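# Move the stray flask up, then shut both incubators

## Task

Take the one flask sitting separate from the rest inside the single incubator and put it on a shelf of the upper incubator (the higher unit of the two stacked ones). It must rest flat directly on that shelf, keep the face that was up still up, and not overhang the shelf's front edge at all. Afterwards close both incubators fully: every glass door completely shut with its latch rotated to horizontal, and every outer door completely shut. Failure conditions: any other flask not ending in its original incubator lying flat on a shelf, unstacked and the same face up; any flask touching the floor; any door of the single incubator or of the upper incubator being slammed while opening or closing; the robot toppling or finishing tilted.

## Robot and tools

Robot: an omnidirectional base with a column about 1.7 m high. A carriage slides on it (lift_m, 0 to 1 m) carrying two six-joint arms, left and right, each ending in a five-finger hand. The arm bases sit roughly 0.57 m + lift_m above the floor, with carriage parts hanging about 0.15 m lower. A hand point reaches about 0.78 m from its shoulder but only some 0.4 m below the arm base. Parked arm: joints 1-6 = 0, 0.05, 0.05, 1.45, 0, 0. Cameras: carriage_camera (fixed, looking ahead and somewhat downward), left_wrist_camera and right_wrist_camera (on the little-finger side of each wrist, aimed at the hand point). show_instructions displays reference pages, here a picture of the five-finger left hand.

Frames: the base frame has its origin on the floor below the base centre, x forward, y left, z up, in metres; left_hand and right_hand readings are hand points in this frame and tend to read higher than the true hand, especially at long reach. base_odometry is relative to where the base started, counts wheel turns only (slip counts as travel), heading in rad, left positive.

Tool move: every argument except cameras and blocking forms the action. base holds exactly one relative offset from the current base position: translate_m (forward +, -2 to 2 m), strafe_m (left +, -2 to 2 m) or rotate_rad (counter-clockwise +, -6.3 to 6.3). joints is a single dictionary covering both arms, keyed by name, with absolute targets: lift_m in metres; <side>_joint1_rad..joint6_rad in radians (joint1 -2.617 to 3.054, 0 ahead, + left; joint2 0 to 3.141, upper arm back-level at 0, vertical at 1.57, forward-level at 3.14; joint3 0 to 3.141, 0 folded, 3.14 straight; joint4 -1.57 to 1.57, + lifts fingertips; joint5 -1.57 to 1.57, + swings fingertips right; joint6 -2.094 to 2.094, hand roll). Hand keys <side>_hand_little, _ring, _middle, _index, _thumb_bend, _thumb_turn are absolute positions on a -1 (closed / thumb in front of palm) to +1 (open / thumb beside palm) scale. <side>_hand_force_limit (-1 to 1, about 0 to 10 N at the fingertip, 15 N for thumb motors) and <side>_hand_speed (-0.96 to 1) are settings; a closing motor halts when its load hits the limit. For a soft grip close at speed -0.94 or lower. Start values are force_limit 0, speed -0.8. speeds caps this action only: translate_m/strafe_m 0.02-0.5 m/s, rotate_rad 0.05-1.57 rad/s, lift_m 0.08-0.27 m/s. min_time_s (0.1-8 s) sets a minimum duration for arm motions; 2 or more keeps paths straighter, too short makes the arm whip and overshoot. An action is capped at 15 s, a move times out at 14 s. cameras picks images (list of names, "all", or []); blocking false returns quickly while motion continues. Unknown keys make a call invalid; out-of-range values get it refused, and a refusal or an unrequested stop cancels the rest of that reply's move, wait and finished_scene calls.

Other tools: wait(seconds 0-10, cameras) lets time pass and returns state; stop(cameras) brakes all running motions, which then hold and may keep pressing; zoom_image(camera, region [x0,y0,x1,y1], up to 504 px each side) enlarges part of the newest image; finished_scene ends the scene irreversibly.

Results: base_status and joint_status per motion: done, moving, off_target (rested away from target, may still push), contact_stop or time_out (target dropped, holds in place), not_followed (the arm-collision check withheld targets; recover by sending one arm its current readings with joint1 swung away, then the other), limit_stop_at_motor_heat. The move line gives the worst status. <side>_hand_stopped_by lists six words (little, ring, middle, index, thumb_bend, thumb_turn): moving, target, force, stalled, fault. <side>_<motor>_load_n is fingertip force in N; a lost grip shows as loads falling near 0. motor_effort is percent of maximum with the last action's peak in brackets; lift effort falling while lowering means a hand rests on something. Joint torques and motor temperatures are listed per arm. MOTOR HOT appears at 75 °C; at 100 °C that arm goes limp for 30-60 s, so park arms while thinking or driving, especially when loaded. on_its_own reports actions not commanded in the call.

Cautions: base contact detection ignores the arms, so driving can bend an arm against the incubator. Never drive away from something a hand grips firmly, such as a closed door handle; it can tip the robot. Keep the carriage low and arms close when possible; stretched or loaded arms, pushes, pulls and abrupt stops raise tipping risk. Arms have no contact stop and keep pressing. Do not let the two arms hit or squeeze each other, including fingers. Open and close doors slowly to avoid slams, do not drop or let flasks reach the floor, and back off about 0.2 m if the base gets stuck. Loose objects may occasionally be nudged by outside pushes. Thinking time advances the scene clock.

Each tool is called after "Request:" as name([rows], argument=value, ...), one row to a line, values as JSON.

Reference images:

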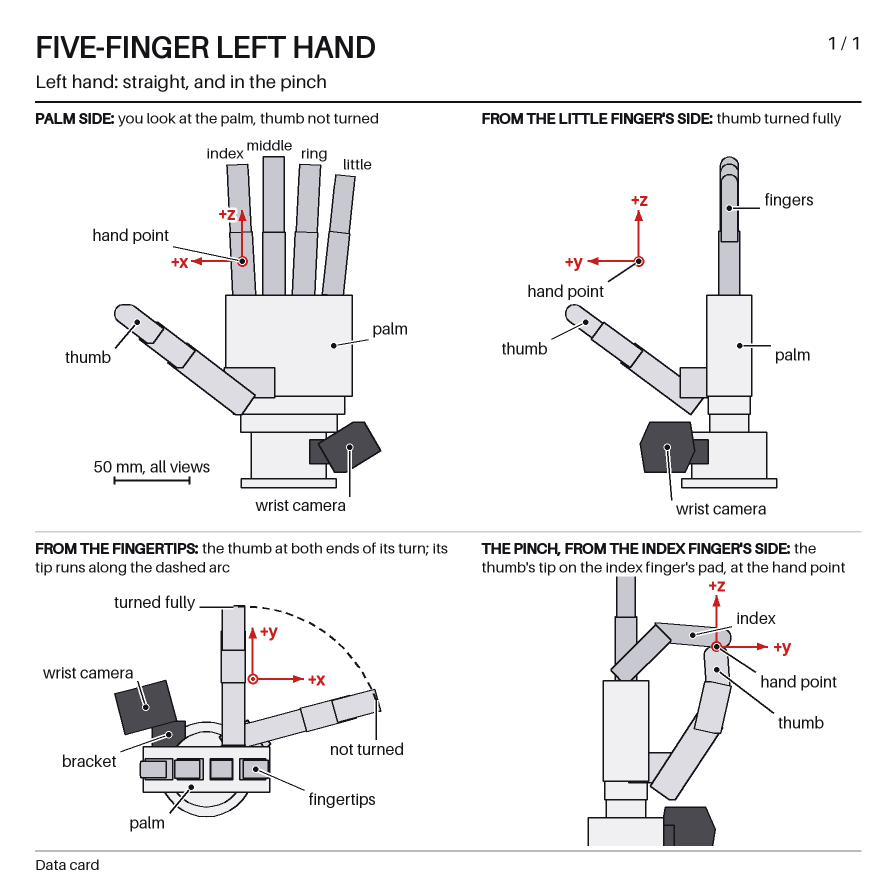

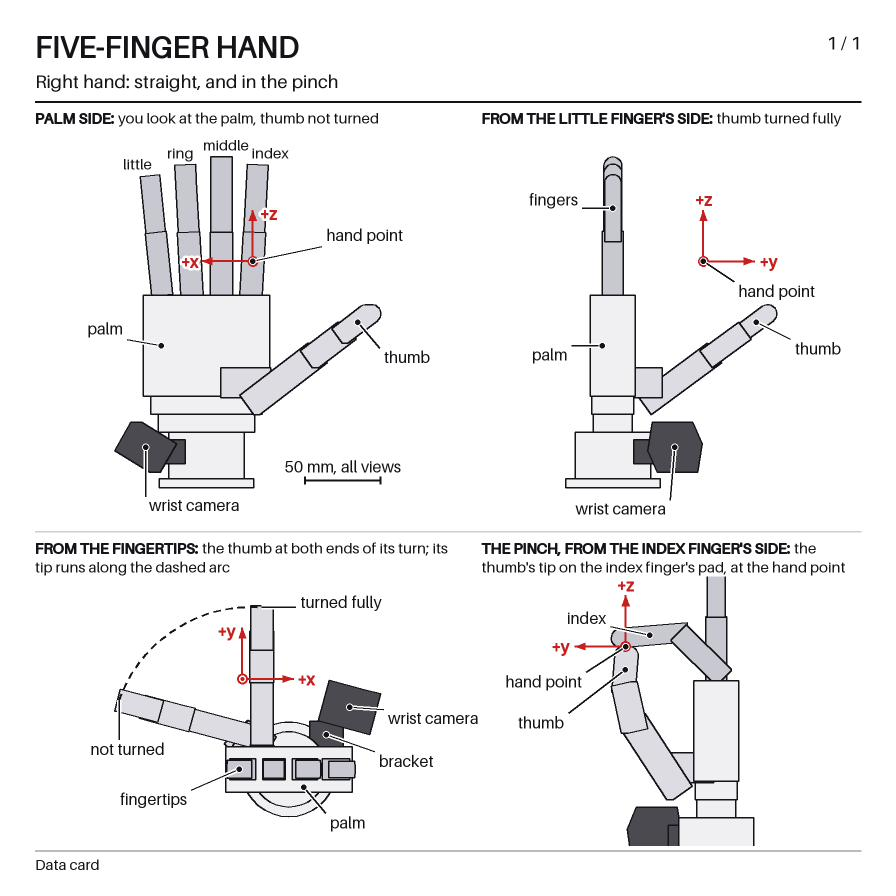

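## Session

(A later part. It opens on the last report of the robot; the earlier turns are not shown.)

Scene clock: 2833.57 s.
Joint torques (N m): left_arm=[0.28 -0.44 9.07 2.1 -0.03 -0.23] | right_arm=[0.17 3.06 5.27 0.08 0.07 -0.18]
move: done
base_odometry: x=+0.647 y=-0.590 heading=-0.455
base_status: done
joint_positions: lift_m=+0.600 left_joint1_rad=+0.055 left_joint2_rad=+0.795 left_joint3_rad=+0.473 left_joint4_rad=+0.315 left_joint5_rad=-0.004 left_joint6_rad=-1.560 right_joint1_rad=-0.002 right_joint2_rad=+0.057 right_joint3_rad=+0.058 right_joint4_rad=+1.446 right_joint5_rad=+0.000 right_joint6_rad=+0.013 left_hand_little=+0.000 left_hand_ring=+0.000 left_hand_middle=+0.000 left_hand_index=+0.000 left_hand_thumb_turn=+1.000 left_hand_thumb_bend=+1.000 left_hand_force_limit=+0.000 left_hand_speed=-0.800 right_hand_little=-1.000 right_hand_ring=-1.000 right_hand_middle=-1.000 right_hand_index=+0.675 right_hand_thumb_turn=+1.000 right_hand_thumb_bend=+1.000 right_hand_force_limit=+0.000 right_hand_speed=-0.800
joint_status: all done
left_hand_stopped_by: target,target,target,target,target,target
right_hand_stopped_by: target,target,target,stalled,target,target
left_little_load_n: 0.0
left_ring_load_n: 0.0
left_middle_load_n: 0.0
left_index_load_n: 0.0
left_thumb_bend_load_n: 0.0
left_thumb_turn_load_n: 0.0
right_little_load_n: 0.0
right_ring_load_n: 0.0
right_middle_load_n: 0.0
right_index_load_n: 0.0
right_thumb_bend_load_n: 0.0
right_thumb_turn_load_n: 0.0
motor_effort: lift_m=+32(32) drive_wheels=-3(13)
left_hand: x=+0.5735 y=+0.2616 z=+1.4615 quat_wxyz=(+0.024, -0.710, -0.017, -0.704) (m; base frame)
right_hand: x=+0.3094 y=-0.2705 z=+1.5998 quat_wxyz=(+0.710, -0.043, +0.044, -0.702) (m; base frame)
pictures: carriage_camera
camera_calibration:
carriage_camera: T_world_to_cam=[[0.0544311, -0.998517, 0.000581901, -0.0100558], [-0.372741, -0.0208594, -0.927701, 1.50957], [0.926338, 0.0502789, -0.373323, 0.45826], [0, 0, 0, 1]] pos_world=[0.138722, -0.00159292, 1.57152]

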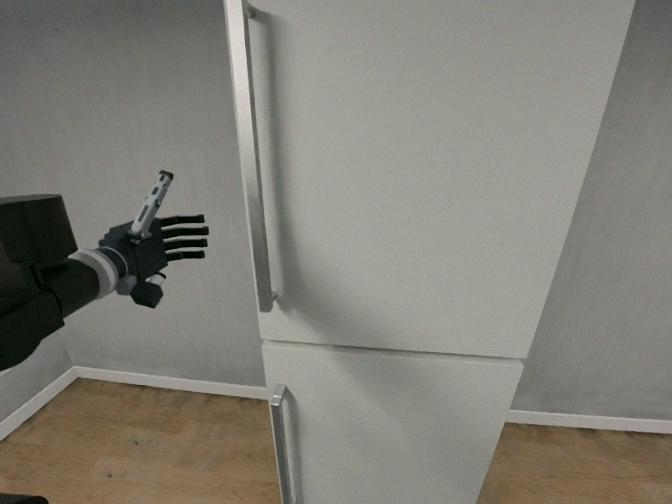

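Request:
move(base={"translate_m": 0.09}, speeds={"translate_m": 0.08})

Request:
move(base={"strafe_m": -0.05}, speeds={"strafe_m": 0.06}, cameras=["carriage_camera", "left_wrist_camera"])

Request:
zoom_image(camera="carriage_camera", region=[120, 140, 300, 320])

Scene clock: 2853.83 s.
Joint torques (N m): left_arm=[0.28 -0.79 9.07 2.13 -0.03 -0.18] | right_arm=[0.17 3.11 5.26 0.09 0.07 -0.18]
move: done
base_odometry: x=+0.727 y=-0.630 heading=-0.456
base_status: done
joint_positions: lift_m=+0.600 left_joint1_rad=+0.055 left_joint2_rad=+0.797 left_joint3_rad=+0.473 left_joint4_rad=+0.311 left_joint5_rad=-0.004 left_joint6_rad=-1.561 right_joint1_rad=-0.002 right_joint2_rad=+0.057 right_joint3_rad=+0.058 right_joint4_rad=+1.446 right_joint5_rad=+0.000 right_joint6_rad=+0.013 left_hand_little=+0.000 left_hand_ring=+0.000 left_hand_middle=+0.000 left_hand_index=+0.000 left_hand_thumb_turn=+1.000 left_hand_thumb_bend=+1.000 left_hand_force_limit=+0.000 left_hand_speed=-0.800 right_hand_little=-1.000 right_hand_ring=-1.000 right_hand_middle=-1.000 right_hand_index=+0.675 right_hand_thumb_turn=+1.000 right_hand_thumb_bend=+1.000 right_hand_force_limit=+0.000 right_hand_speed=-0.800
joint_status: not commanded
left_hand_stopped_by: target,target,target,target,target,target
right_hand_stopped_by: target,target,target,stalled,target,target
left_little_load_n: 0.0
left_ring_load_n: 0.0
left_middle_load_n: 0.0
left_index_load_n: 0.0
left_thumb_bend_load_n: -0.5
left_thumb_turn_load_n: 0.0
right_little_load_n: 0.0
right_ring_load_n: 0.0
right_middle_load_n: 0.0
right_index_load_n: 0.0
right_thumb_bend_load_n: 0.0
right_thumb_turn_load_n: -0.5
motor_effort: lift_m=+32(32) drive_wheels=+3(11)
left_hand: x=+0.5739 y=+0.2617 z=+1.4599 quat_wxyz=(+0.024, -0.712, -0.017, -0.702) (m; base frame)
right_hand: x=+0.3093 y=-0.2705 z=+1.5999 quat_wxyz=(+0.710, -0.043, +0.044, -0.702) (m; base frame)
pictures: none

Scene clock: 2855.20 s.
Joint torques (N m): left_arm=[0.28 -0.62 9.07 2.15 -0.02 -0.18] | right_arm=[0.16 3.07 5.27 0.08 0.07 -0.18]
move: done
base_odometry: x=+0.705 y=-0.675 heading=-0.455
base_status: done
joint_positions: lift_m=+0.600 left_joint1_rad=+0.055 left_joint2_rad=+0.797 left_joint3_rad=+0.473 left_joint4_rad=+0.311 left_joint5_rad=-0.003 left_joint6_rad=-1.561 right_joint1_rad=-0.002 right_joint2_rad=+0.057 right_joint3_rad=+0.058 right_joint4_rad=+1.446 right_joint5_rad=+0.000 right_joint6_rad=+0.013 left_hand_little=+0.000 left_hand_ring=+0.000 left_hand_middle=+0.000 left_hand_index=+0.000 left_hand_thumb_turn=+1.000 left_hand_thumb_bend=+1.000 left_hand_force_limit=+0.000 left_hand_speed=-0.800 right_hand_little=-1.000 right_hand_ring=-1.000 right_hand_middle=-1.000 right_hand_index=+0.675 right_hand_thumb_turn=+1.000 right_hand_thumb_bend=+1.000 right_hand_force_limit=+0.000 right_hand_speed=-0.800
joint_status: not commanded
left_hand_stopped_by: target,target,target,target,target,target
right_hand_stopped_by: target,target,target,stalled,target,target
left_little_load_n: 0.0
left_ring_load_n: 0.0
left_middle_load_n: 0.0
left_index_load_n: 0.0
left_thumb_bend_load_n: 0.0
left_thumb_turn_load_n: 0.0
right_little_load_n: 0.0
right_ring_load_n: 0.0
right_middle_load_n: 0.0
right_index_load_n: 0.0
right_thumb_bend_load_n: 0.0
right_thumb_turn_load_n: 0.0
motor_effort: lift_m=+32(32) drive_wheels=-3(10)
left_hand: x=+0.5739 y=+0.2616 z=+1.4598 quat_wxyz=(+0.023, -0.712, -0.017, -0.702) (m; base frame)
right_hand: x=+0.3093 y=-0.2705 z=+1.5999 quat_wxyz=(+0.710, -0.043, +0.044, -0.702) (m; base frame)
pictures: carriage_camera, left_wrist_camera
camera_calibration:
carriage_camera: T_world_to_cam=[[0.0544311, -0.998517, 0.000581901, -0.0100558], [-0.372741, -0.0208594, -0.927701, 1.50957], [0.926338, 0.0502789, -0.373323, 0.45826], [0, 0, 0, 1]] pos_world=[0.138722, -0.00159292, 1.57152]
left_wrist_camera: T_world_to_cam=[[-0.0839343, 0.960694, 0.264615, -0.586797], [-0.455144, -0.273194, 0.847472, -0.898637], [0.886453, -0.049306, 0.460185, -1.05751], [0, 0, 0, 1]] pos_world=[0.479171, 0.266088, 1.40349]

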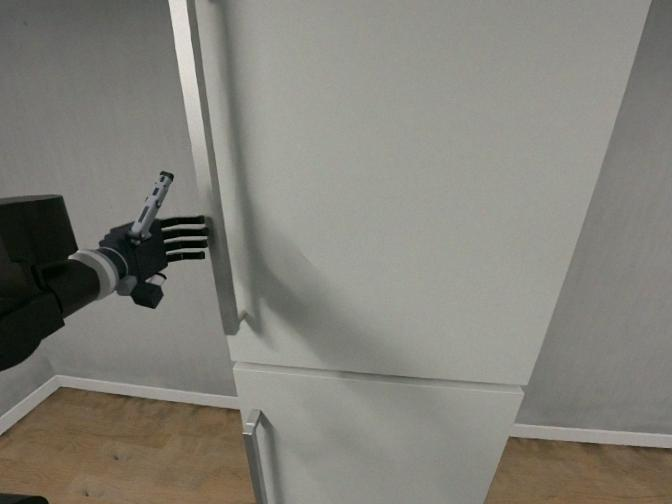

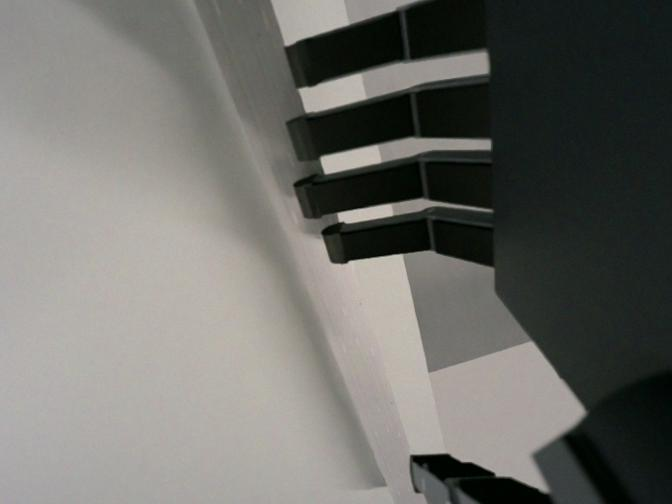

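Scaled by 2.800.

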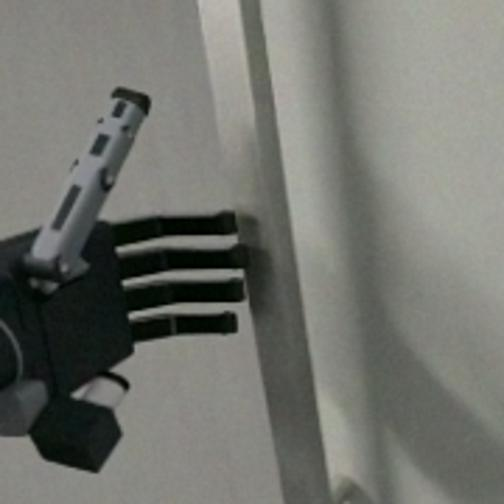

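Request:
move(base={"strafe_m": 0.03}, speeds={"strafe_m": 0.06})

Request:
move(base={"translate_m": 0.022}, speeds={"translate_m": 0.04})

Request:
move(base={"strafe_m": -0.06}, speeds={"strafe_m": 0.05}, cameras=["carriage_camera", "left_wrist_camera"])

Request:
zoom_image(camera="carriage_camera", region=[120, 140, 300, 320])

Scene clock: 2881.50 s.
Joint torques (N m): left_arm=[0.29 -0.62 9.06 2.17 -0.07 -0.18] | right_arm=[0.18 3.04 5.29 0.08 0.07 -0.18]
Motor temperatures (°C): left_arm=[23 31 39 36 26 23] | right_arm=[25 36 36 24 24 23]
move: done
base_odometry: x=+0.718 y=-0.648 heading=-0.456
base_status: done
joint_positions: lift_m=+0.600 left_joint1_rad=+0.055 left_joint2_rad=+0.797 left_joint3_rad=+0.473 left_joint4_rad=+0.310 left_joint5_rad=-0.002 left_joint6_rad=-1.561 right_joint1_rad=-0.002 right_joint2_rad=+0.057 right_joint3_rad=+0.058 right_joint4_rad=+1.446 right_joint5_rad=+0.000 right_joint6_rad=+0.013 left_hand_little=+0.000 left_hand_ring=+0.000 left_hand_middle=+0.000 left_hand_index=+0.000 left_hand_thumb_turn=+1.000 left_hand_thumb_bend=+1.000 left_hand_force_limit=+0.000 left_hand_speed=-0.800 right_hand_little=-1.000 right_hand_ring=-1.000 right_hand_middle=-1.000 right_hand_index=+0.675 right_hand_thumb_turn=+1.000 right_hand_thumb_bend=+1.000 right_hand_force_limit=+0.000 right_hand_speed=-0.800
joint_status: not commanded
left_hand_stopped_by: target,target,target,target,target,target
right_hand_stopped_by: target,target,target,stalled,target,target
left_little_load_n: 0.0
left_ring_load_n: 0.0
left_middle_load_n: 0.0
left_index_load_n: 0.0
left_thumb_bend_load_n: 0.0
left_thumb_turn_load_n: 0.0
right_little_load_n: 0.0
right_ring_load_n: 0.0
right_middle_load_n: 0.0
right_index_load_n: 0.0
right_thumb_bend_load_n: 0.0
right_thumb_turn_load_n: 0.0
motor_effort: lift_m=+32(32) drive_wheels=+2(12)
left_hand: x=+0.5739 y=+0.2615 z=+1.4597 quat_wxyz=(+0.023, -0.712, -0.017, -0.702) (m; base frame)
right_hand: x=+0.3093 y=-0.2705 z=+1.5999 quat_wxyz=(+0.710, -0.043, +0.044, -0.702) (m; base frame)
pictures: none

Scene clock: 2882.60 s.
Joint torques (N m): left_arm=[0.28 -0.66 9.06 2.18 -0.03 -0.18] | right_arm=[0.17 3.12 5.22 0.09 0.07 -0.18]
move: done
base_odometry: x=+0.738 y=-0.657 heading=-0.456
base_status: done
joint_positions: lift_m=+0.600 left_joint1_rad=+0.055 left_joint2_rad=+0.797 left_joint3_rad=+0.473 left_joint4_rad=+0.309 left_joint5_rad=-0.002 left_joint6_rad=-1.561 right_joint1_rad=-0.002 right_joint2_rad=+0.057 right_joint3_rad=+0.058 right_joint4_rad=+1.446 right_joint5_rad=+0.000 right_joint6_rad=+0.013 left_hand_little=+0.000 left_hand_ring=+0.000 left_hand_middle=+0.000 left_hand_index=+0.000 left_hand_thumb_turn=+1.000 left_hand_thumb_bend=+1.000 left_hand_force_limit=+0.000 left_hand_speed=-0.800 right_hand_little=-1.000 right_hand_ring=-1.000 right_hand_middle=-1.000 right_hand_index=+0.675 right_hand_thumb_turn=+1.000 right_hand_thumb_bend=+1.000 right_hand_force_limit=+0.000 right_hand_speed=-0.800
joint_status: not commanded
left_hand_stopped_by: target,target,target,target,target,target
right_hand_stopped_by: target,target,target,stalled,target,target
left_little_load_n: 0.0
left_ring_load_n: 0.0
left_middle_load_n: 0.0
left_index_load_n: 0.0
left_thumb_bend_load_n: 0.0
left_thumb_turn_load_n: 0.0
right_little_load_n: 0.0
right_ring_load_n: 0.0
right_middle_load_n: 0.0
right_index_load_n: 0.0
right_thumb_bend_load_n: 0.0
right_thumb_turn_load_n: 0.0
motor_effort: lift_m=+32(32) drive_wheels=+3(11)
left_hand: x=+0.5739 y=+0.2615 z=+1.4594 quat_wxyz=(+0.023, -0.712, -0.017, -0.701) (m; base frame)
right_hand: x=+0.3092 y=-0.2705 z=+1.5999 quat_wxyz=(+0.710, -0.043, +0.044, -0.702) (m; base frame)
pictures: none

Scene clock: 2884.30 s.
Joint torques (N m): left_arm=[-2.3 -0.62 9.07 2.17 1.43 -0.13] | right_arm=[0.16 3.06 5.27 0.08 0.06 -0.18]
move: done
base_odometry: x=+0.712 y=-0.711 heading=-0.456
base_status: done
joint_positions: lift_m=+0.600 left_joint1_rad=+0.081 left_joint2_rad=+0.797 left_joint3_rad=+0.473 left_joint4_rad=+0.309 left_joint5_rad=-0.124 left_joint6_rad=-1.567 right_joint1_rad=-0.002 right_joint2_rad=+0.057 right_joint3_rad=+0.058 right_joint4_rad=+1.446 right_joint5_rad=+0.000 right_joint6_rad=+0.013 left_hand_little=+0.000 left_hand_ring=+0.000 left_hand_middle=+0.000 left_hand_index=+0.000 left_hand_thumb_turn=+1.000 left_hand_thumb_bend=+1.000 left_hand_force_limit=+0.000 left_hand_speed=-0.800 right_hand_little=-1.000 right_hand_ring=-1.000 right_hand_middle=-1.000 right_hand_index=+0.675 right_hand_thumb_turn=+1.000 right_hand_thumb_bend=+1.000 right_hand_force_limit=+0.000 right_hand_speed=-0.800
joint_status: not commanded
left_hand_stopped_by: target,target,target,target,target,target
right_hand_stopped_by: target,target,target,stalled,target,target
left_little_load_n: 0.0
left_ring_load_n: 0.0
left_middle_load_n: 1.5
left_index_load_n: 0.0
left_thumb_bend_load_n: 0.0
left_thumb_turn_load_n: 0.5
right_little_load_n: 0.0
right_ring_load_n: 0.0
right_middle_load_n: 0.0
right_index_load_n: 0.0
right_thumb_bend_load_n: 0.0
right_thumb_turn_load_n: 0.0
motor_effort: lift_m=+32(32) drive_wheels=+2(9)
left_hand: x=+0.5787 y=+0.2955 z=+1.4596 quat_wxyz=(+0.074, -0.709, -0.071, -0.698) (m; base frame)
right_hand: x=+0.3092 y=-0.2706 z=+1.5999 quat_wxyz=(+0.710, -0.043, +0.044, -0.702) (m; base frame)
pictures: carriage_camera, left_wrist_camera
camera_calibration:
carriage_camera: T_world_to_cam=[[0.0544311, -0.998517, 0.000581901, -0.0100558], [-0.372741, -0.0208594, -0.927701, 1.50957], [0.926338, 0.0502789, -0.373323, 0.45826], [0, 0, 0, 1]] pos_world=[0.138722, -0.00159292, 1.57152]
left_wrist_camera: T_world_to_cam=[[-0.223713, 0.93899, 0.261247, -0.526659], [-0.409259, -0.333766, 0.84918, -0.898008], [0.884567, 0.0830544, 0.458958, -1.09627], [0, 0, 0, 1]] pos_world=[0.484388, 0.285854, 1.4033]

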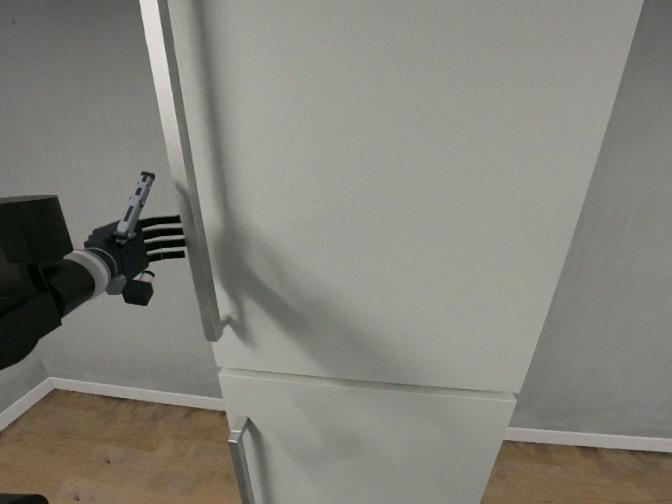

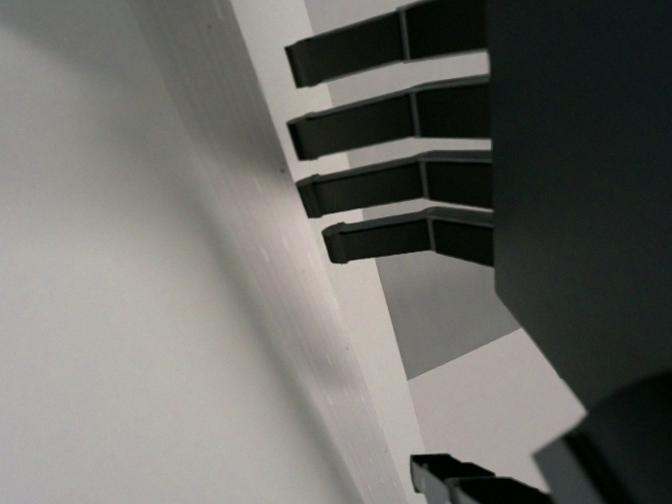

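Scaled by 2.800.

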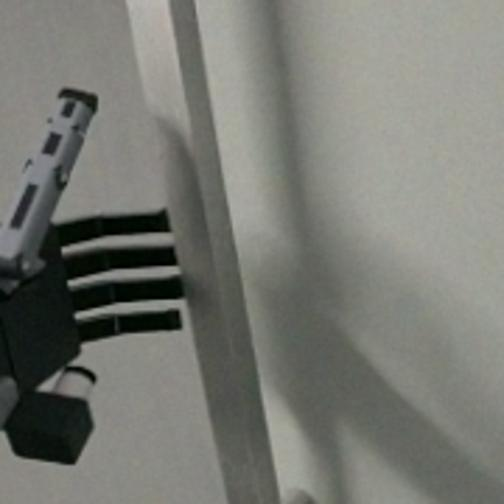

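Request:
move(base={"strafe_m": 0.05}, cameras=["carriage_camera","left_wrist_camera"])

Scene clock: 2932.33 s.
Joint torques (N m): left_arm=[-0.62 -0.65 9.06 2.18 0 -0.13] | right_arm=[0.17 3.06 5.27 0.08 0.08 -0.18]
move: done
base_odometry: x=+0.734 y=-0.667 heading=-0.456
base_status: done
joint_positions: lift_m=+0.600 left_joint1_rad=+0.064 left_joint2_rad=+0.797 left_joint3_rad=+0.473 left_joint4_rad=+0.309 left_joint5_rad=-0.009 left_joint6_rad=-1.567 right_joint1_rad=-0.002 right_joint2_rad=+0.057 right_joint3_rad=+0.058 right_joint4_rad=+1.446 right_joint5_rad=+0.000 right_joint6_rad=+0.013 left_hand_little=+0.000 left_hand_ring=+0.000 left_hand_middle=+0.000 left_hand_index=+0.000 left_hand_thumb_turn=+1.000 left_hand_thumb_bend=+1.000 left_hand_force_limit=+0.000 left_hand_speed=-0.800 right_hand_little=-1.000 right_hand_ring=-1.000 right_hand_middle=-1.000 right_hand_index=+0.675 right_hand_thumb_turn=+1.000 right_hand_thumb_bend=+1.000 right_hand_force_limit=+0.000 right_hand_speed=-0.800
joint_status: not commanded
left_hand_stopped_by: target,target,target,target,target,target
right_hand_stopped_by: target,target,target,stalled,target,target
left_little_load_n: 0.0
left_ring_load_n: 0.0
left_middle_load_n: 0.0
left_index_load_n: 0.0
left_thumb_bend_load_n: 0.0
left_thumb_turn_load_n: 0.0
right_little_load_n: 0.0
right_ring_load_n: 0.0
right_middle_load_n: 0.0
right_index_load_n: 0.0
right_thumb_bend_load_n: 0.0
right_thumb_turn_load_n: 0.0
motor_effort: lift_m=+32(32) drive_wheels=+2(12)
left_hand: x=+0.5746 y=+0.2663 z=+1.4596 quat_wxyz=(+0.027, -0.712, -0.024, -0.701) (m; base frame)
right_hand: x=+0.3092 y=-0.2705 z=+1.5999 quat_wxyz=(+0.710, -0.043, +0.044, -0.702) (m; base frame)
pictures: carriage_camera, left_wrist_camera
camera_calibration:
carriage_camera: T_world_to_cam=[[0.0544311, -0.998517, 0.000581901, -0.0100558], [-0.372741, -0.0208594, -0.927701, 1.50957], [0.926338, 0.0502789, -0.373323, 0.45826], [0, 0, 0, 1]] pos_world=[0.138722, -0.00159292, 1.57152]
left_wrist_camera: T_world_to_cam=[[-0.0982831, 0.960709, 0.259576, -0.575595], [-0.449613, -0.275566, 0.849654, -0.902589], [0.8878, -0.0332021, 0.459031, -1.06117], [0, 0, 0, 1]] pos_world=[0.479717, 0.269023, 1.40341]

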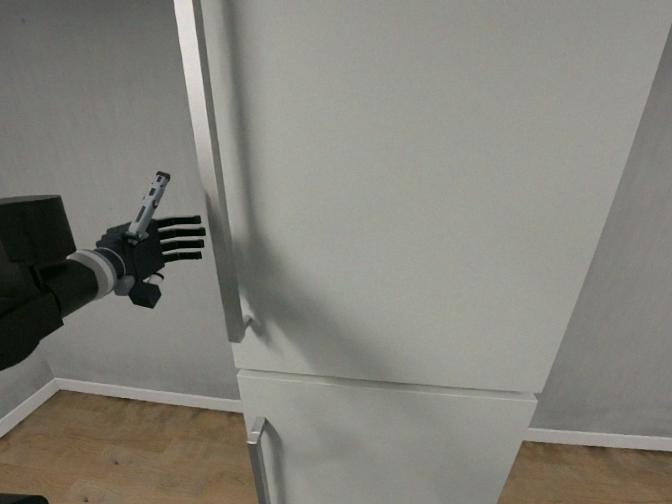

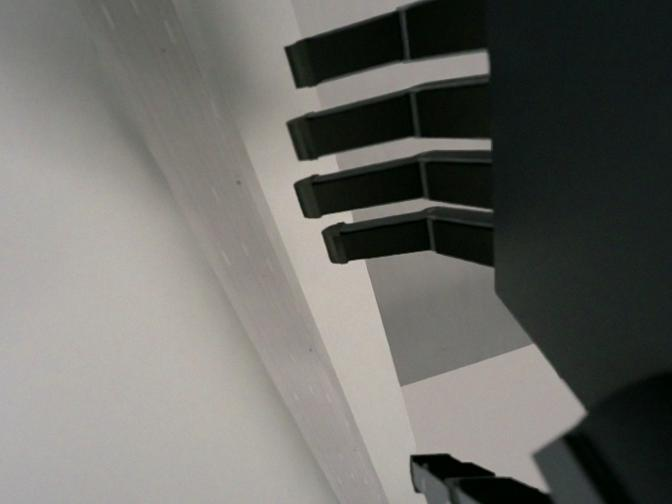

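Request:
move(base={"translate_m": 0.02})

Request:
move(base={"strafe_m": -0.05}, cameras=["carriage_camera","left_wrist_camera"])

Scene clock: 2956.90 s.
Joint torques (N m): left_arm=[-0.64 -0.87 9.06 2.22 0.03 -0.13] | right_arm=[0.17 3.04 5.3 0.09 0.07 -0.18]
move: done
base_odometry: x=+0.752 y=-0.676 heading=-0.456
base_status: done
joint_positions: lift_m=+0.600 left_joint1_rad=+0.064 left_joint2_rad=+0.798 left_joint3_rad=+0.473 left_joint4_rad=+0.308 left_joint5_rad=-0.008 left_joint6_rad=-1.567 right_joint1_rad=-0.002 right_joint2_rad=+0.057 right_joint3_rad=+0.058 right_joint4_rad=+1.446 right_joint5_rad=+0.000 right_joint6_rad=+0.013 left_hand_little=+0.000 left_hand_ring=+0.000 left_hand_middle=+0.000 left_hand_index=+0.000 left_hand_thumb_turn=+1.000 left_hand_thumb_bend=+1.000 left_hand_force_limit=+0.000 left_hand_speed=-0.800 right_hand_little=-1.000 right_hand_ring=-1.000 right_hand_middle=-1.000 right_hand_index=+0.675 right_hand_thumb_turn=+1.000 right_hand_thumb_bend=+1.000 right_hand_force_limit=+0.000 right_hand_speed=-0.800
joint_status: not commanded
left_hand_stopped_by: target,target,target,target,target,target
right_hand_stopped_by: target,target,target,stalled,target,target
left_little_load_n: 0.0
left_ring_load_n: 0.0
left_middle_load_n: 0.0
left_index_load_n: 0.0
left_thumb_bend_load_n: 0.0
left_thumb_turn_load_n: 0.0
right_little_load_n: 0.0
right_ring_load_n: 0.0
right_middle_load_n: 0.0
right_index_load_n: 0.0
right_thumb_bend_load_n: 0.0
right_thumb_turn_load_n: 0.0
motor_effort: lift_m=+32(32) drive_wheels=-5(13)
left_hand: x=+0.5749 y=+0.2662 z=+1.4588 quat_wxyz=(+0.027, -0.713, -0.024, -0.700) (m; base frame)
right_hand: x=+0.3094 y=-0.2705 z=+1.5998 quat_wxyz=(+0.710, -0.043, +0.044, -0.702) (m; base frame)
pictures: none

Scene clock: 2958.10 s.
Joint torques (N m): left_arm=[-1.55 -0.73 9.02 2.19 1 -0.13] | right_arm=[0.12 3.06 5.29 0.08 0.04 -0.18]
move: done
base_odometry: x=+0.730 y=-0.720 heading=-0.456
base_status: done
joint_positions: lift_m=+0.600 left_joint1_rad=+0.074 left_joint2_rad=+0.798 left_joint3_rad=+0.473 left_joint4_rad=+0.308 left_joint5_rad=-0.093 left_joint6_rad=-1.567 right_joint1_rad=-0.001 right_joint2_rad=+0.057 right_joint3_rad=+0.058 right_joint4_rad=+1.446 right_joint5_rad=+0.001 right_joint6_rad=+0.013 left_hand_little=+0.000 left_hand_ring=+0.001 left_hand_middle=+0.000 left_hand_index=+0.000 left_hand_thumb_turn=+1.000 left_hand_thumb_bend=+1.000 left_hand_force_limit=+0.000 left_hand_speed=-0.800 right_hand_little=-1.000 right_hand_ring=-1.000 right_hand_middle=-1.000 right_hand_index=+0.675 right_hand_thumb_turn=+1.000 right_hand_thumb_bend=+1.000 right_hand_force_limit=+0.000 right_hand_speed=-0.800
joint_status: not commanded
left_hand_stopped_by: target,target,target,target,target,target
right_hand_stopped_by: target,target,target,stalled,target,target
left_little_load_n: 0.0
left_ring_load_n: 4.0
left_middle_load_n: 0.0
left_index_load_n: 0.0
left_thumb_bend_load_n: 0.0
left_thumb_turn_load_n: 0.0
right_little_load_n: 0.0
right_ring_load_n: 0.0
right_middle_load_n: 0.0
right_index_load_n: 0.0
right_thumb_bend_load_n: 0.0
right_thumb_turn_load_n: 0.0
motor_effort: lift_m=+32(32) drive_wheels=+1(12)
left_hand: x=+0.5783 y=+0.2868 z=+1.4591 quat_wxyz=(+0.061, -0.711, -0.058, -0.698) (m; base frame)
right_hand: x=+0.3094 y=-0.2706 z=+1.5998 quat_wxyz=(+0.710, -0.043, +0.044, -0.701) (m; base frame)
pictures: carriage_camera, left_wrist_camera
camera_calibration:
carriage_camera: T_world_to_cam=[[0.0544311, -0.998517, 0.000581901, -0.0100558], [-0.372741, -0.0208594, -0.927701, 1.50957], [0.926338, 0.0502789, -0.373323, 0.45826], [0, 0, 0, 1]] pos_world=[0.138722, -0.00159292, 1.57152]
left_wrist_camera: T_world_to_cam=[[-0.187965, 0.946853, 0.261034, -0.541117], [-0.419833, -0.317723, 0.850172, -0.900721], [0.887924, 0.0502119, 0.457241, -1.08495], [0, 0, 0, 1]] pos_world=[0.483487, 0.280655, 1.4031]

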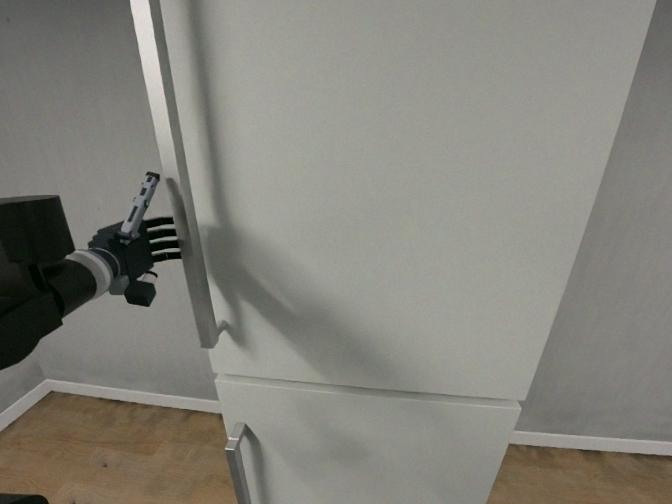

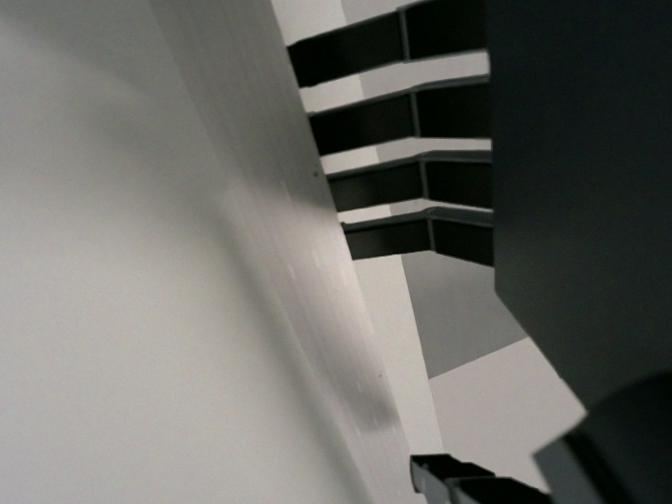

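Request:
zoom_image(camera="left_wrist_camera", region=[200, 0, 500, 280])

Request:
move(base={"strafe_m": 0.05})

Request:
move(base={"translate_m": 0.015})

Request:
move(base={"strafe_m": -0.06}, cameras=["carriage_camera","left_wrist_camera"])

Scaled by 1.680.

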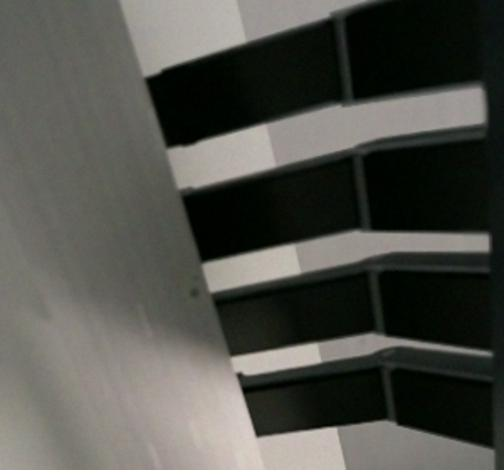

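Scene clock: 2967.70 s.
Joint torques (N m): left_arm=[-0.66 -1.02 8.91 2.19 0 -0.13] | right_arm=[0.14 3.06 5.29 0.08 0.07 -0.18]
Motor temperatures (°C): left_arm=[23 30 43 41 28 23] | right_arm=[25 35 35 24 24 23]
move: done
base_odometry: x=+0.752 y=-0.676 heading=-0.456
base_status: done
joint_positions: lift_m=+0.600 left_joint1_rad=+0.064 left_joint2_rad=+0.800 left_joint3_rad=+0.475 left_joint4_rad=+0.308 left_joint5_rad=-0.008 left_joint6_rad=-1.567 right_joint1_rad=-0.001 right_joint2_rad=+0.057 right_joint3_rad=+0.058 right_joint4_rad=+1.446 right_joint5_rad=+0.000 right_joint6_rad=+0.013 left_hand_little=+0.000 left_hand_ring=+0.000 left_hand_middle=+0.000 left_hand_index=+0.000 left_hand_thumb_turn=+1.000 left_hand_thumb_bend=+1.000 left_hand_force_limit=+0.000 left_hand_speed=-0.800 right_hand_little=-1.000 right_hand_ring=-1.000 right_hand_middle=-1.000 right_hand_index=+0.675 right_hand_thumb_turn=+1.000 right_hand_thumb_bend=+1.000 right_hand_force_limit=+0.000 right_hand_speed=-0.800
joint_status: not commanded
left_hand_stopped_by: target,target,target,target,target,target
right_hand_stopped_by: target,target,target,stalled,target,target
left_little_load_n: 0.0
left_ring_load_n: 0.0
left_middle_load_n: 0.0
left_index_load_n: 0.0
left_thumb_bend_load_n: -0.5
left_thumb_turn_load_n: 0.0
right_little_load_n: 0.0
right_ring_load_n: 0.0
right_middle_load_n: -0.5
right_index_load_n: 0.0
right_thumb_bend_load_n: 0.0
right_thumb_turn_load_n: 0.0
motor_effort: lift_m=+32(32) drive_wheels=-4(13)
left_hand: x=+0.5752 y=+0.2663 z=+1.4593 quat_wxyz=(+0.027, -0.713, -0.024, -0.700) (m; base frame)
right_hand: x=+0.3094 y=-0.2706 z=+1.5998 quat_wxyz=(+0.710, -0.043, +0.044, -0.701) (m; base frame)
pictures: none

Scene clock: 2968.47 s.
Joint torques (N m): left_arm=[-0.65 -0.91 8.91 2.19 0.03 -0.13] | right_arm=[0.14 3.06 5.27 0.07 0.07 -0.18]
move: done
base_odometry: x=+0.765 y=-0.683 heading=-0.457
base_status: done
joint_positions: lift_m=+0.600 left_joint1_rad=+0.064 left_joint2_rad=+0.800 left_joint3_rad=+0.475 left_joint4_rad=+0.307 left_joint5_rad=-0.008 left_joint6_rad=-1.567 right_joint1_rad=-0.001 right_joint2_rad=+0.057 right_joint3_rad=+0.058 right_joint4_rad=+1.447 right_joint5_rad=+0.000 right_joint6_rad=+0.013 left_hand_little=+0.000 left_hand_ring=+0.000 left_hand_middle=+0.000 left_hand_index=+0.000 left_hand_thumb_turn=+1.000 left_hand_thumb_bend=+1.000 left_hand_force_limit=+0.000 left_hand_speed=-0.800 right_hand_little=-1.000 right_hand_ring=-1.000 right_hand_middle=-1.000 right_hand_index=+0.675 right_hand_thumb_turn=+1.000 right_hand_thumb_bend=+1.000 right_hand_force_limit=+0.000 right_hand_speed=-0.800
joint_status: not commanded
left_hand_stopped_by: target,target,target,target,target,target
right_hand_stopped_by: target,target,target,stalled,target,target
left_little_load_n: -0.5
left_ring_load_n: 0.0
left_middle_load_n: 0.0
left_index_load_n: 0.0
left_thumb_bend_load_n: 0.0
left_thumb_turn_load_n: 0.0
right_little_load_n: -0.5
right_ring_load_n: 0.0
right_middle_load_n: 0.0
right_index_load_n: 0.0
right_thumb_bend_load_n: 0.0
right_thumb_turn_load_n: 0.0
motor_effort: lift_m=+32(32) drive_wheels=-5(12)
left_hand: x=+0.5752 y=+0.2662 z=+1.4592 quat_wxyz=(+0.027, -0.713, -0.024, -0.700) (m; base frame)
right_hand: x=+0.3091 y=-0.2706 z=+1.5999 quat_wxyz=(+0.710, -0.043, +0.044, -0.701) (m; base frame)
pictures: none

Scene clock: 2969.73 s.
Joint torques (N m): left_arm=[-0.62 -0.91 8.92 2.19 -0.01 -0.13] | right_arm=[0.06 3.06 5.27 0.07 0.07 -0.18]
move: done
base_odometry: x=+0.739 y=-0.736 heading=-0.457
base_status: done
joint_positions: lift_m=+0.600 left_joint1_rad=+0.064 left_joint2_rad=+0.800 left_joint3_rad=+0.475 left_joint4_rad=+0.307 left_joint5_rad=-0.006 left_joint6_rad=-1.567 right_joint1_rad=-0.001 right_joint2_rad=+0.057 right_joint3_rad=+0.058 right_joint4_rad=+1.447 right_joint5_rad=+0.001 right_joint6_rad=+0.013 left_hand_little=+0.000 left_hand_ring=+0.000 left_hand_middle=+0.000 left_hand_index=+0.000 left_hand_thumb_turn=+1.000 left_hand_thumb_bend=+1.000 left_hand_force_limit=+0.000 left_hand_speed=-0.800 right_hand_little=-1.000 right_hand_ring=-1.000 right_hand_middle=-1.000 right_hand_index=+0.675 right_hand_thumb_turn=+1.000 right_hand_thumb_bend=+1.000 right_hand_force_limit=+0.000 right_hand_speed=-0.800
joint_status: not commanded
left_hand_stopped_by: target,target,target,target,target,target
right_hand_stopped_by: target,target,target,stalled,target,target
left_little_load_n: 0.0
left_ring_load_n: 0.0
left_middle_load_n: 0.0
left_index_load_n: 0.0
left_thumb_bend_load_n: 0.0
left_thumb_turn_load_n: -0.5
right_little_load_n: 0.0
right_ring_load_n: 0.0
right_middle_load_n: 0.0
right_index_load_n: 0.0
right_thumb_bend_load_n: 0.0
right_thumb_turn_load_n: 0.0
motor_effort: lift_m=+32(32) drive_wheels=-3(12)
left_hand: x=+0.5751 y=+0.2657 z=+1.4592 quat_wxyz=(+0.026, -0.713, -0.023, -0.700) (m; base frame)
right_hand: x=+0.3091 y=-0.2706 z=+1.5999 quat_wxyz=(+0.710, -0.043, +0.044, -0.701) (m; base frame)
pictures: carriage_camera, left_wrist_camera
camera_calibration:
carriage_camera: T_world_to_cam=[[0.0544311, -0.998517, 0.000581901, -0.0100558], [-0.372741, -0.0208594, -0.927701, 1.50957], [0.926338, 0.0502789, -0.373323, 0.45826], [0, 0, 0, 1]] pos_world=[0.138722, -0.00159292, 1.57152]
left_wrist_camera: T_world_to_cam=[[-0.0946699, 0.961068, 0.259589, -0.577154], [-0.448221, -0.273984, 0.8509, -0.905139], [0.888896, -0.0357985, 0.456709, -1.058], [0, 0, 0, 1]] pos_world=[0.480107, 0.268816, 1.4032]

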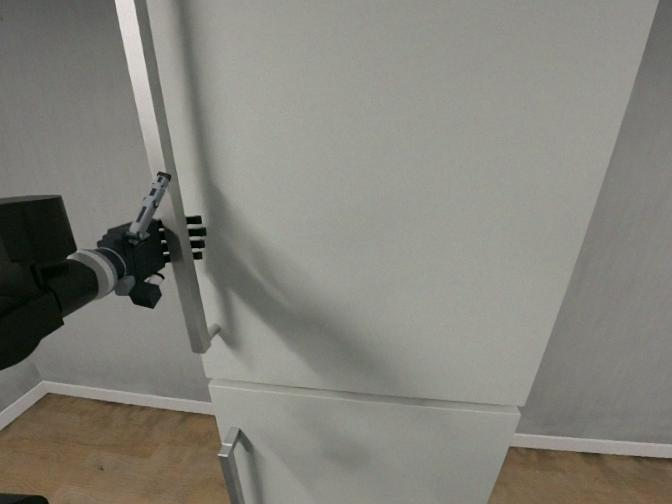

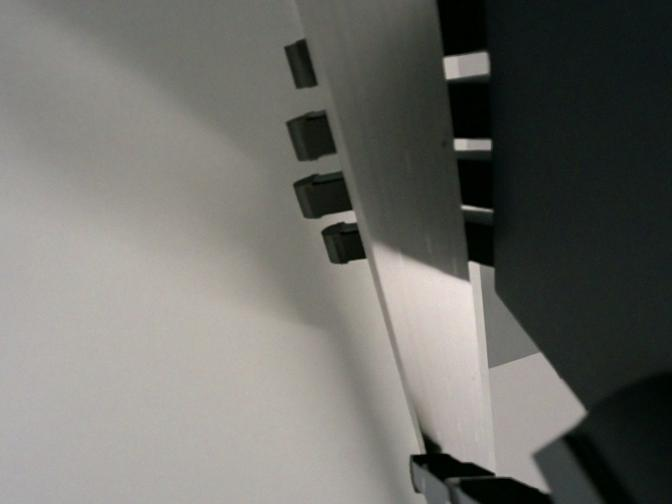

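Behind the bar. Close slightly and pull back.

Request:
move(joints={"left_hand_index": -0.35, "left_hand_middle": -0.35, "left_hand_ring": -0.35, "left_hand_little": -0.35})

Request:
move(base={"translate_m": -0.08}, speeds={"translate_m": 0.04}, cameras=["carriage_camera","left_wrist_camera"])

Scene clock: 2977.73 s.
Joint torques (N m): left_arm=[-0.59 -1.46 8.9 2.06 0.16 -0.21] | right_arm=[0.08 3.07 5.27 0.08 0.06 -0.18]
move: off_target
base_odometry: x=+0.739 y=-0.736 heading=-0.457
base_status: not commanded
joint_positions: lift_m=+0.600 left_joint1_rad=+0.064 left_joint2_rad=+0.806 left_joint3_rad=+0.475 left_joint4_rad=+0.319 left_joint5_rad=-0.019 left_joint6_rad=-1.558 right_joint1_rad=-0.001 right_joint2_rad=+0.057 right_joint3_rad=+0.058 right_joint4_rad=+1.447 right_joint5_rad=+0.001 right_joint6_rad=+0.013 left_hand_little=-0.145 left_hand_ring=-0.200 left_hand_middle=-0.255 left_hand_index=-0.290 left_hand_thumb_turn=+1.000 left_hand_thumb_bend=+1.001 left_hand_force_limit=+0.000 left_hand_speed=-0.800 right_hand_little=-1.000 right_hand_ring=-1.000 right_hand_middle=-1.000 right_hand_index=+0.675 right_hand_thumb_turn=+1.000 right_hand_thumb_bend=+1.000 right_hand_force_limit=+0.000 right_hand_speed=-0.800
joint_status: left_hand_little off_target (ended at -0.145, target -0.350); left_hand_ring off_target (ended at -0.200, target -0.350); left_hand_middle off_target (ended at -0.255, target -0.350); left_hand_index off_target (ended at -0.290, target -0.350)
left_hand_stopped_by: force,force,force,force,target,target
right_hand_stopped_by: target,target,target,stalled,target,target
left_little_load_n: 0.0
left_ring_load_n: 1.0
left_middle_load_n: 4.0
left_index_load_n: 11.0
left_thumb_bend_load_n: 3.0
left_thumb_turn_load_n: -5.0
right_little_load_n: 0.0
right_ring_load_n: 0.0
right_middle_load_n: 0.0
right_index_load_n: 0.0
right_thumb_bend_load_n: 0.0
right_thumb_turn_load_n: 0.0
motor_effort: lift_m=+32(32) drive_wheels=+1(2)
left_hand: x=+0.5766 y=+0.2681 z=+1.4597 quat_wxyz=(+0.033, -0.711, -0.025, -0.702) (m; base frame)
right_hand: x=+0.3091 y=-0.2706 z=+1.5999 quat_wxyz=(+0.710, -0.043, +0.044, -0.701) (m; base frame)
pictures: none

Scene clock: 2980.30 s.
Joint torques (N m): left_arm=[-0.18 -1.69 8.25 2.09 -0.13 -0.53] | right_arm=[0.06 3.07 5.27 0.05 0.06 -0.18]
move: done
base_odometry: x=+0.667 y=-0.701 heading=-0.457
base_status: done
joint_positions: lift_m=+0.600 left_joint1_rad=+0.059 left_joint2_rad=+0.810 left_joint3_rad=+0.483 left_joint4_rad=+0.316 left_joint5_rad=+0.006 left_joint6_rad=-1.523 right_joint1_rad=-0.001 right_joint2_rad=+0.057 right_joint3_rad=+0.058 right_joint4_rad=+1.449 right_joint5_rad=+0.001 right_joint6_rad=+0.013 left_hand_little=-0.145 left_hand_ring=-0.201 left_hand_middle=-0.255 left_hand_index=-0.290 left_hand_thumb_turn=+0.999 left_hand_thumb_bend=+1.001 left_hand_force_limit=+0.000 left_hand_speed=-0.800 right_hand_little=-1.000 right_hand_ring=-1.000 right_hand_middle=-1.000 right_hand_index=+0.675 right_hand_thumb_turn=+1.000 right_hand_thumb_bend=+1.000 right_hand_force_limit=+0.000 right_hand_speed=-0.800
joint_status: not commanded
left_hand_stopped_by: force,force,force,force,target,target
right_hand_stopped_by: target,target,target,stalled,target,target
left_little_load_n: 0.0
left_ring_load_n: 0.0
left_middle_load_n: 7.5
left_index_load_n: 15.0
left_thumb_bend_load_n: 3.0
left_thumb_turn_load_n: -7.5
right_little_load_n: 0.0
right_ring_load_n: 0.0
right_middle_load_n: 0.0
right_index_load_n: 0.0
right_thumb_bend_load_n: 0.0
right_thumb_turn_load_n: 0.0
motor_effort: lift_m=+32(32) drive_wheels=+0(10)
left_hand: x=+0.5761 y=+0.2607 z=+1.4599 quat_wxyz=(+0.036, -0.711, -0.002, -0.702) (m; base frame)
right_hand: x=+0.3086 y=-0.2706 z=+1.6001 quat_wxyz=(+0.710, -0.042, +0.043, -0.701) (m; base frame)
pictures: carriage_camera, left_wrist_camera
camera_calibration:
carriage_camera: T_world_to_cam=[[0.0544311, -0.998517, 0.000581901, -0.0100558], [-0.372741, -0.0208594, -0.927701, 1.50957], [0.926338, 0.0502789, -0.373323, 0.45826], [0, 0, 0, 1]] pos_world=[0.138722, -0.00159292, 1.57152]
left_wrist_camera: T_world_to_cam=[[-0.0800024, 0.950282, 0.300937, -0.638278], [-0.456848, -0.303285, 0.836247, -0.872686], [0.88594, -0.0705806, 0.458398, -1.05109], [0, 0, 0, 1]] pos_world=[0.481458, 0.267685, 1.40368]

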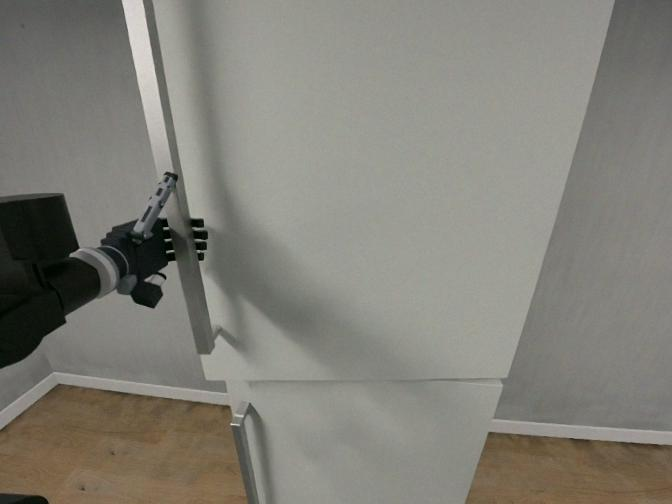

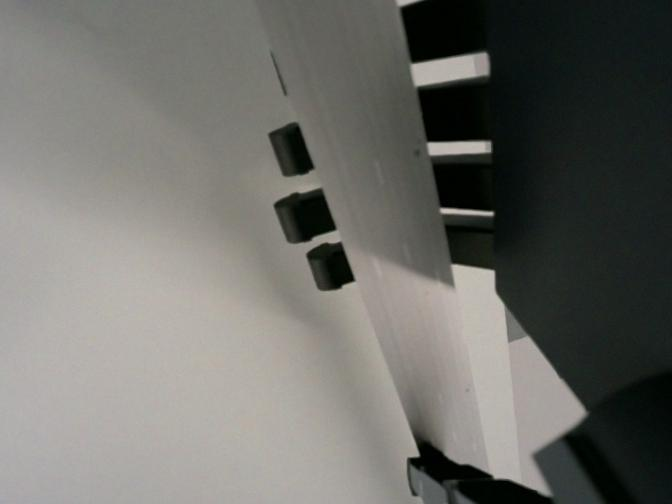

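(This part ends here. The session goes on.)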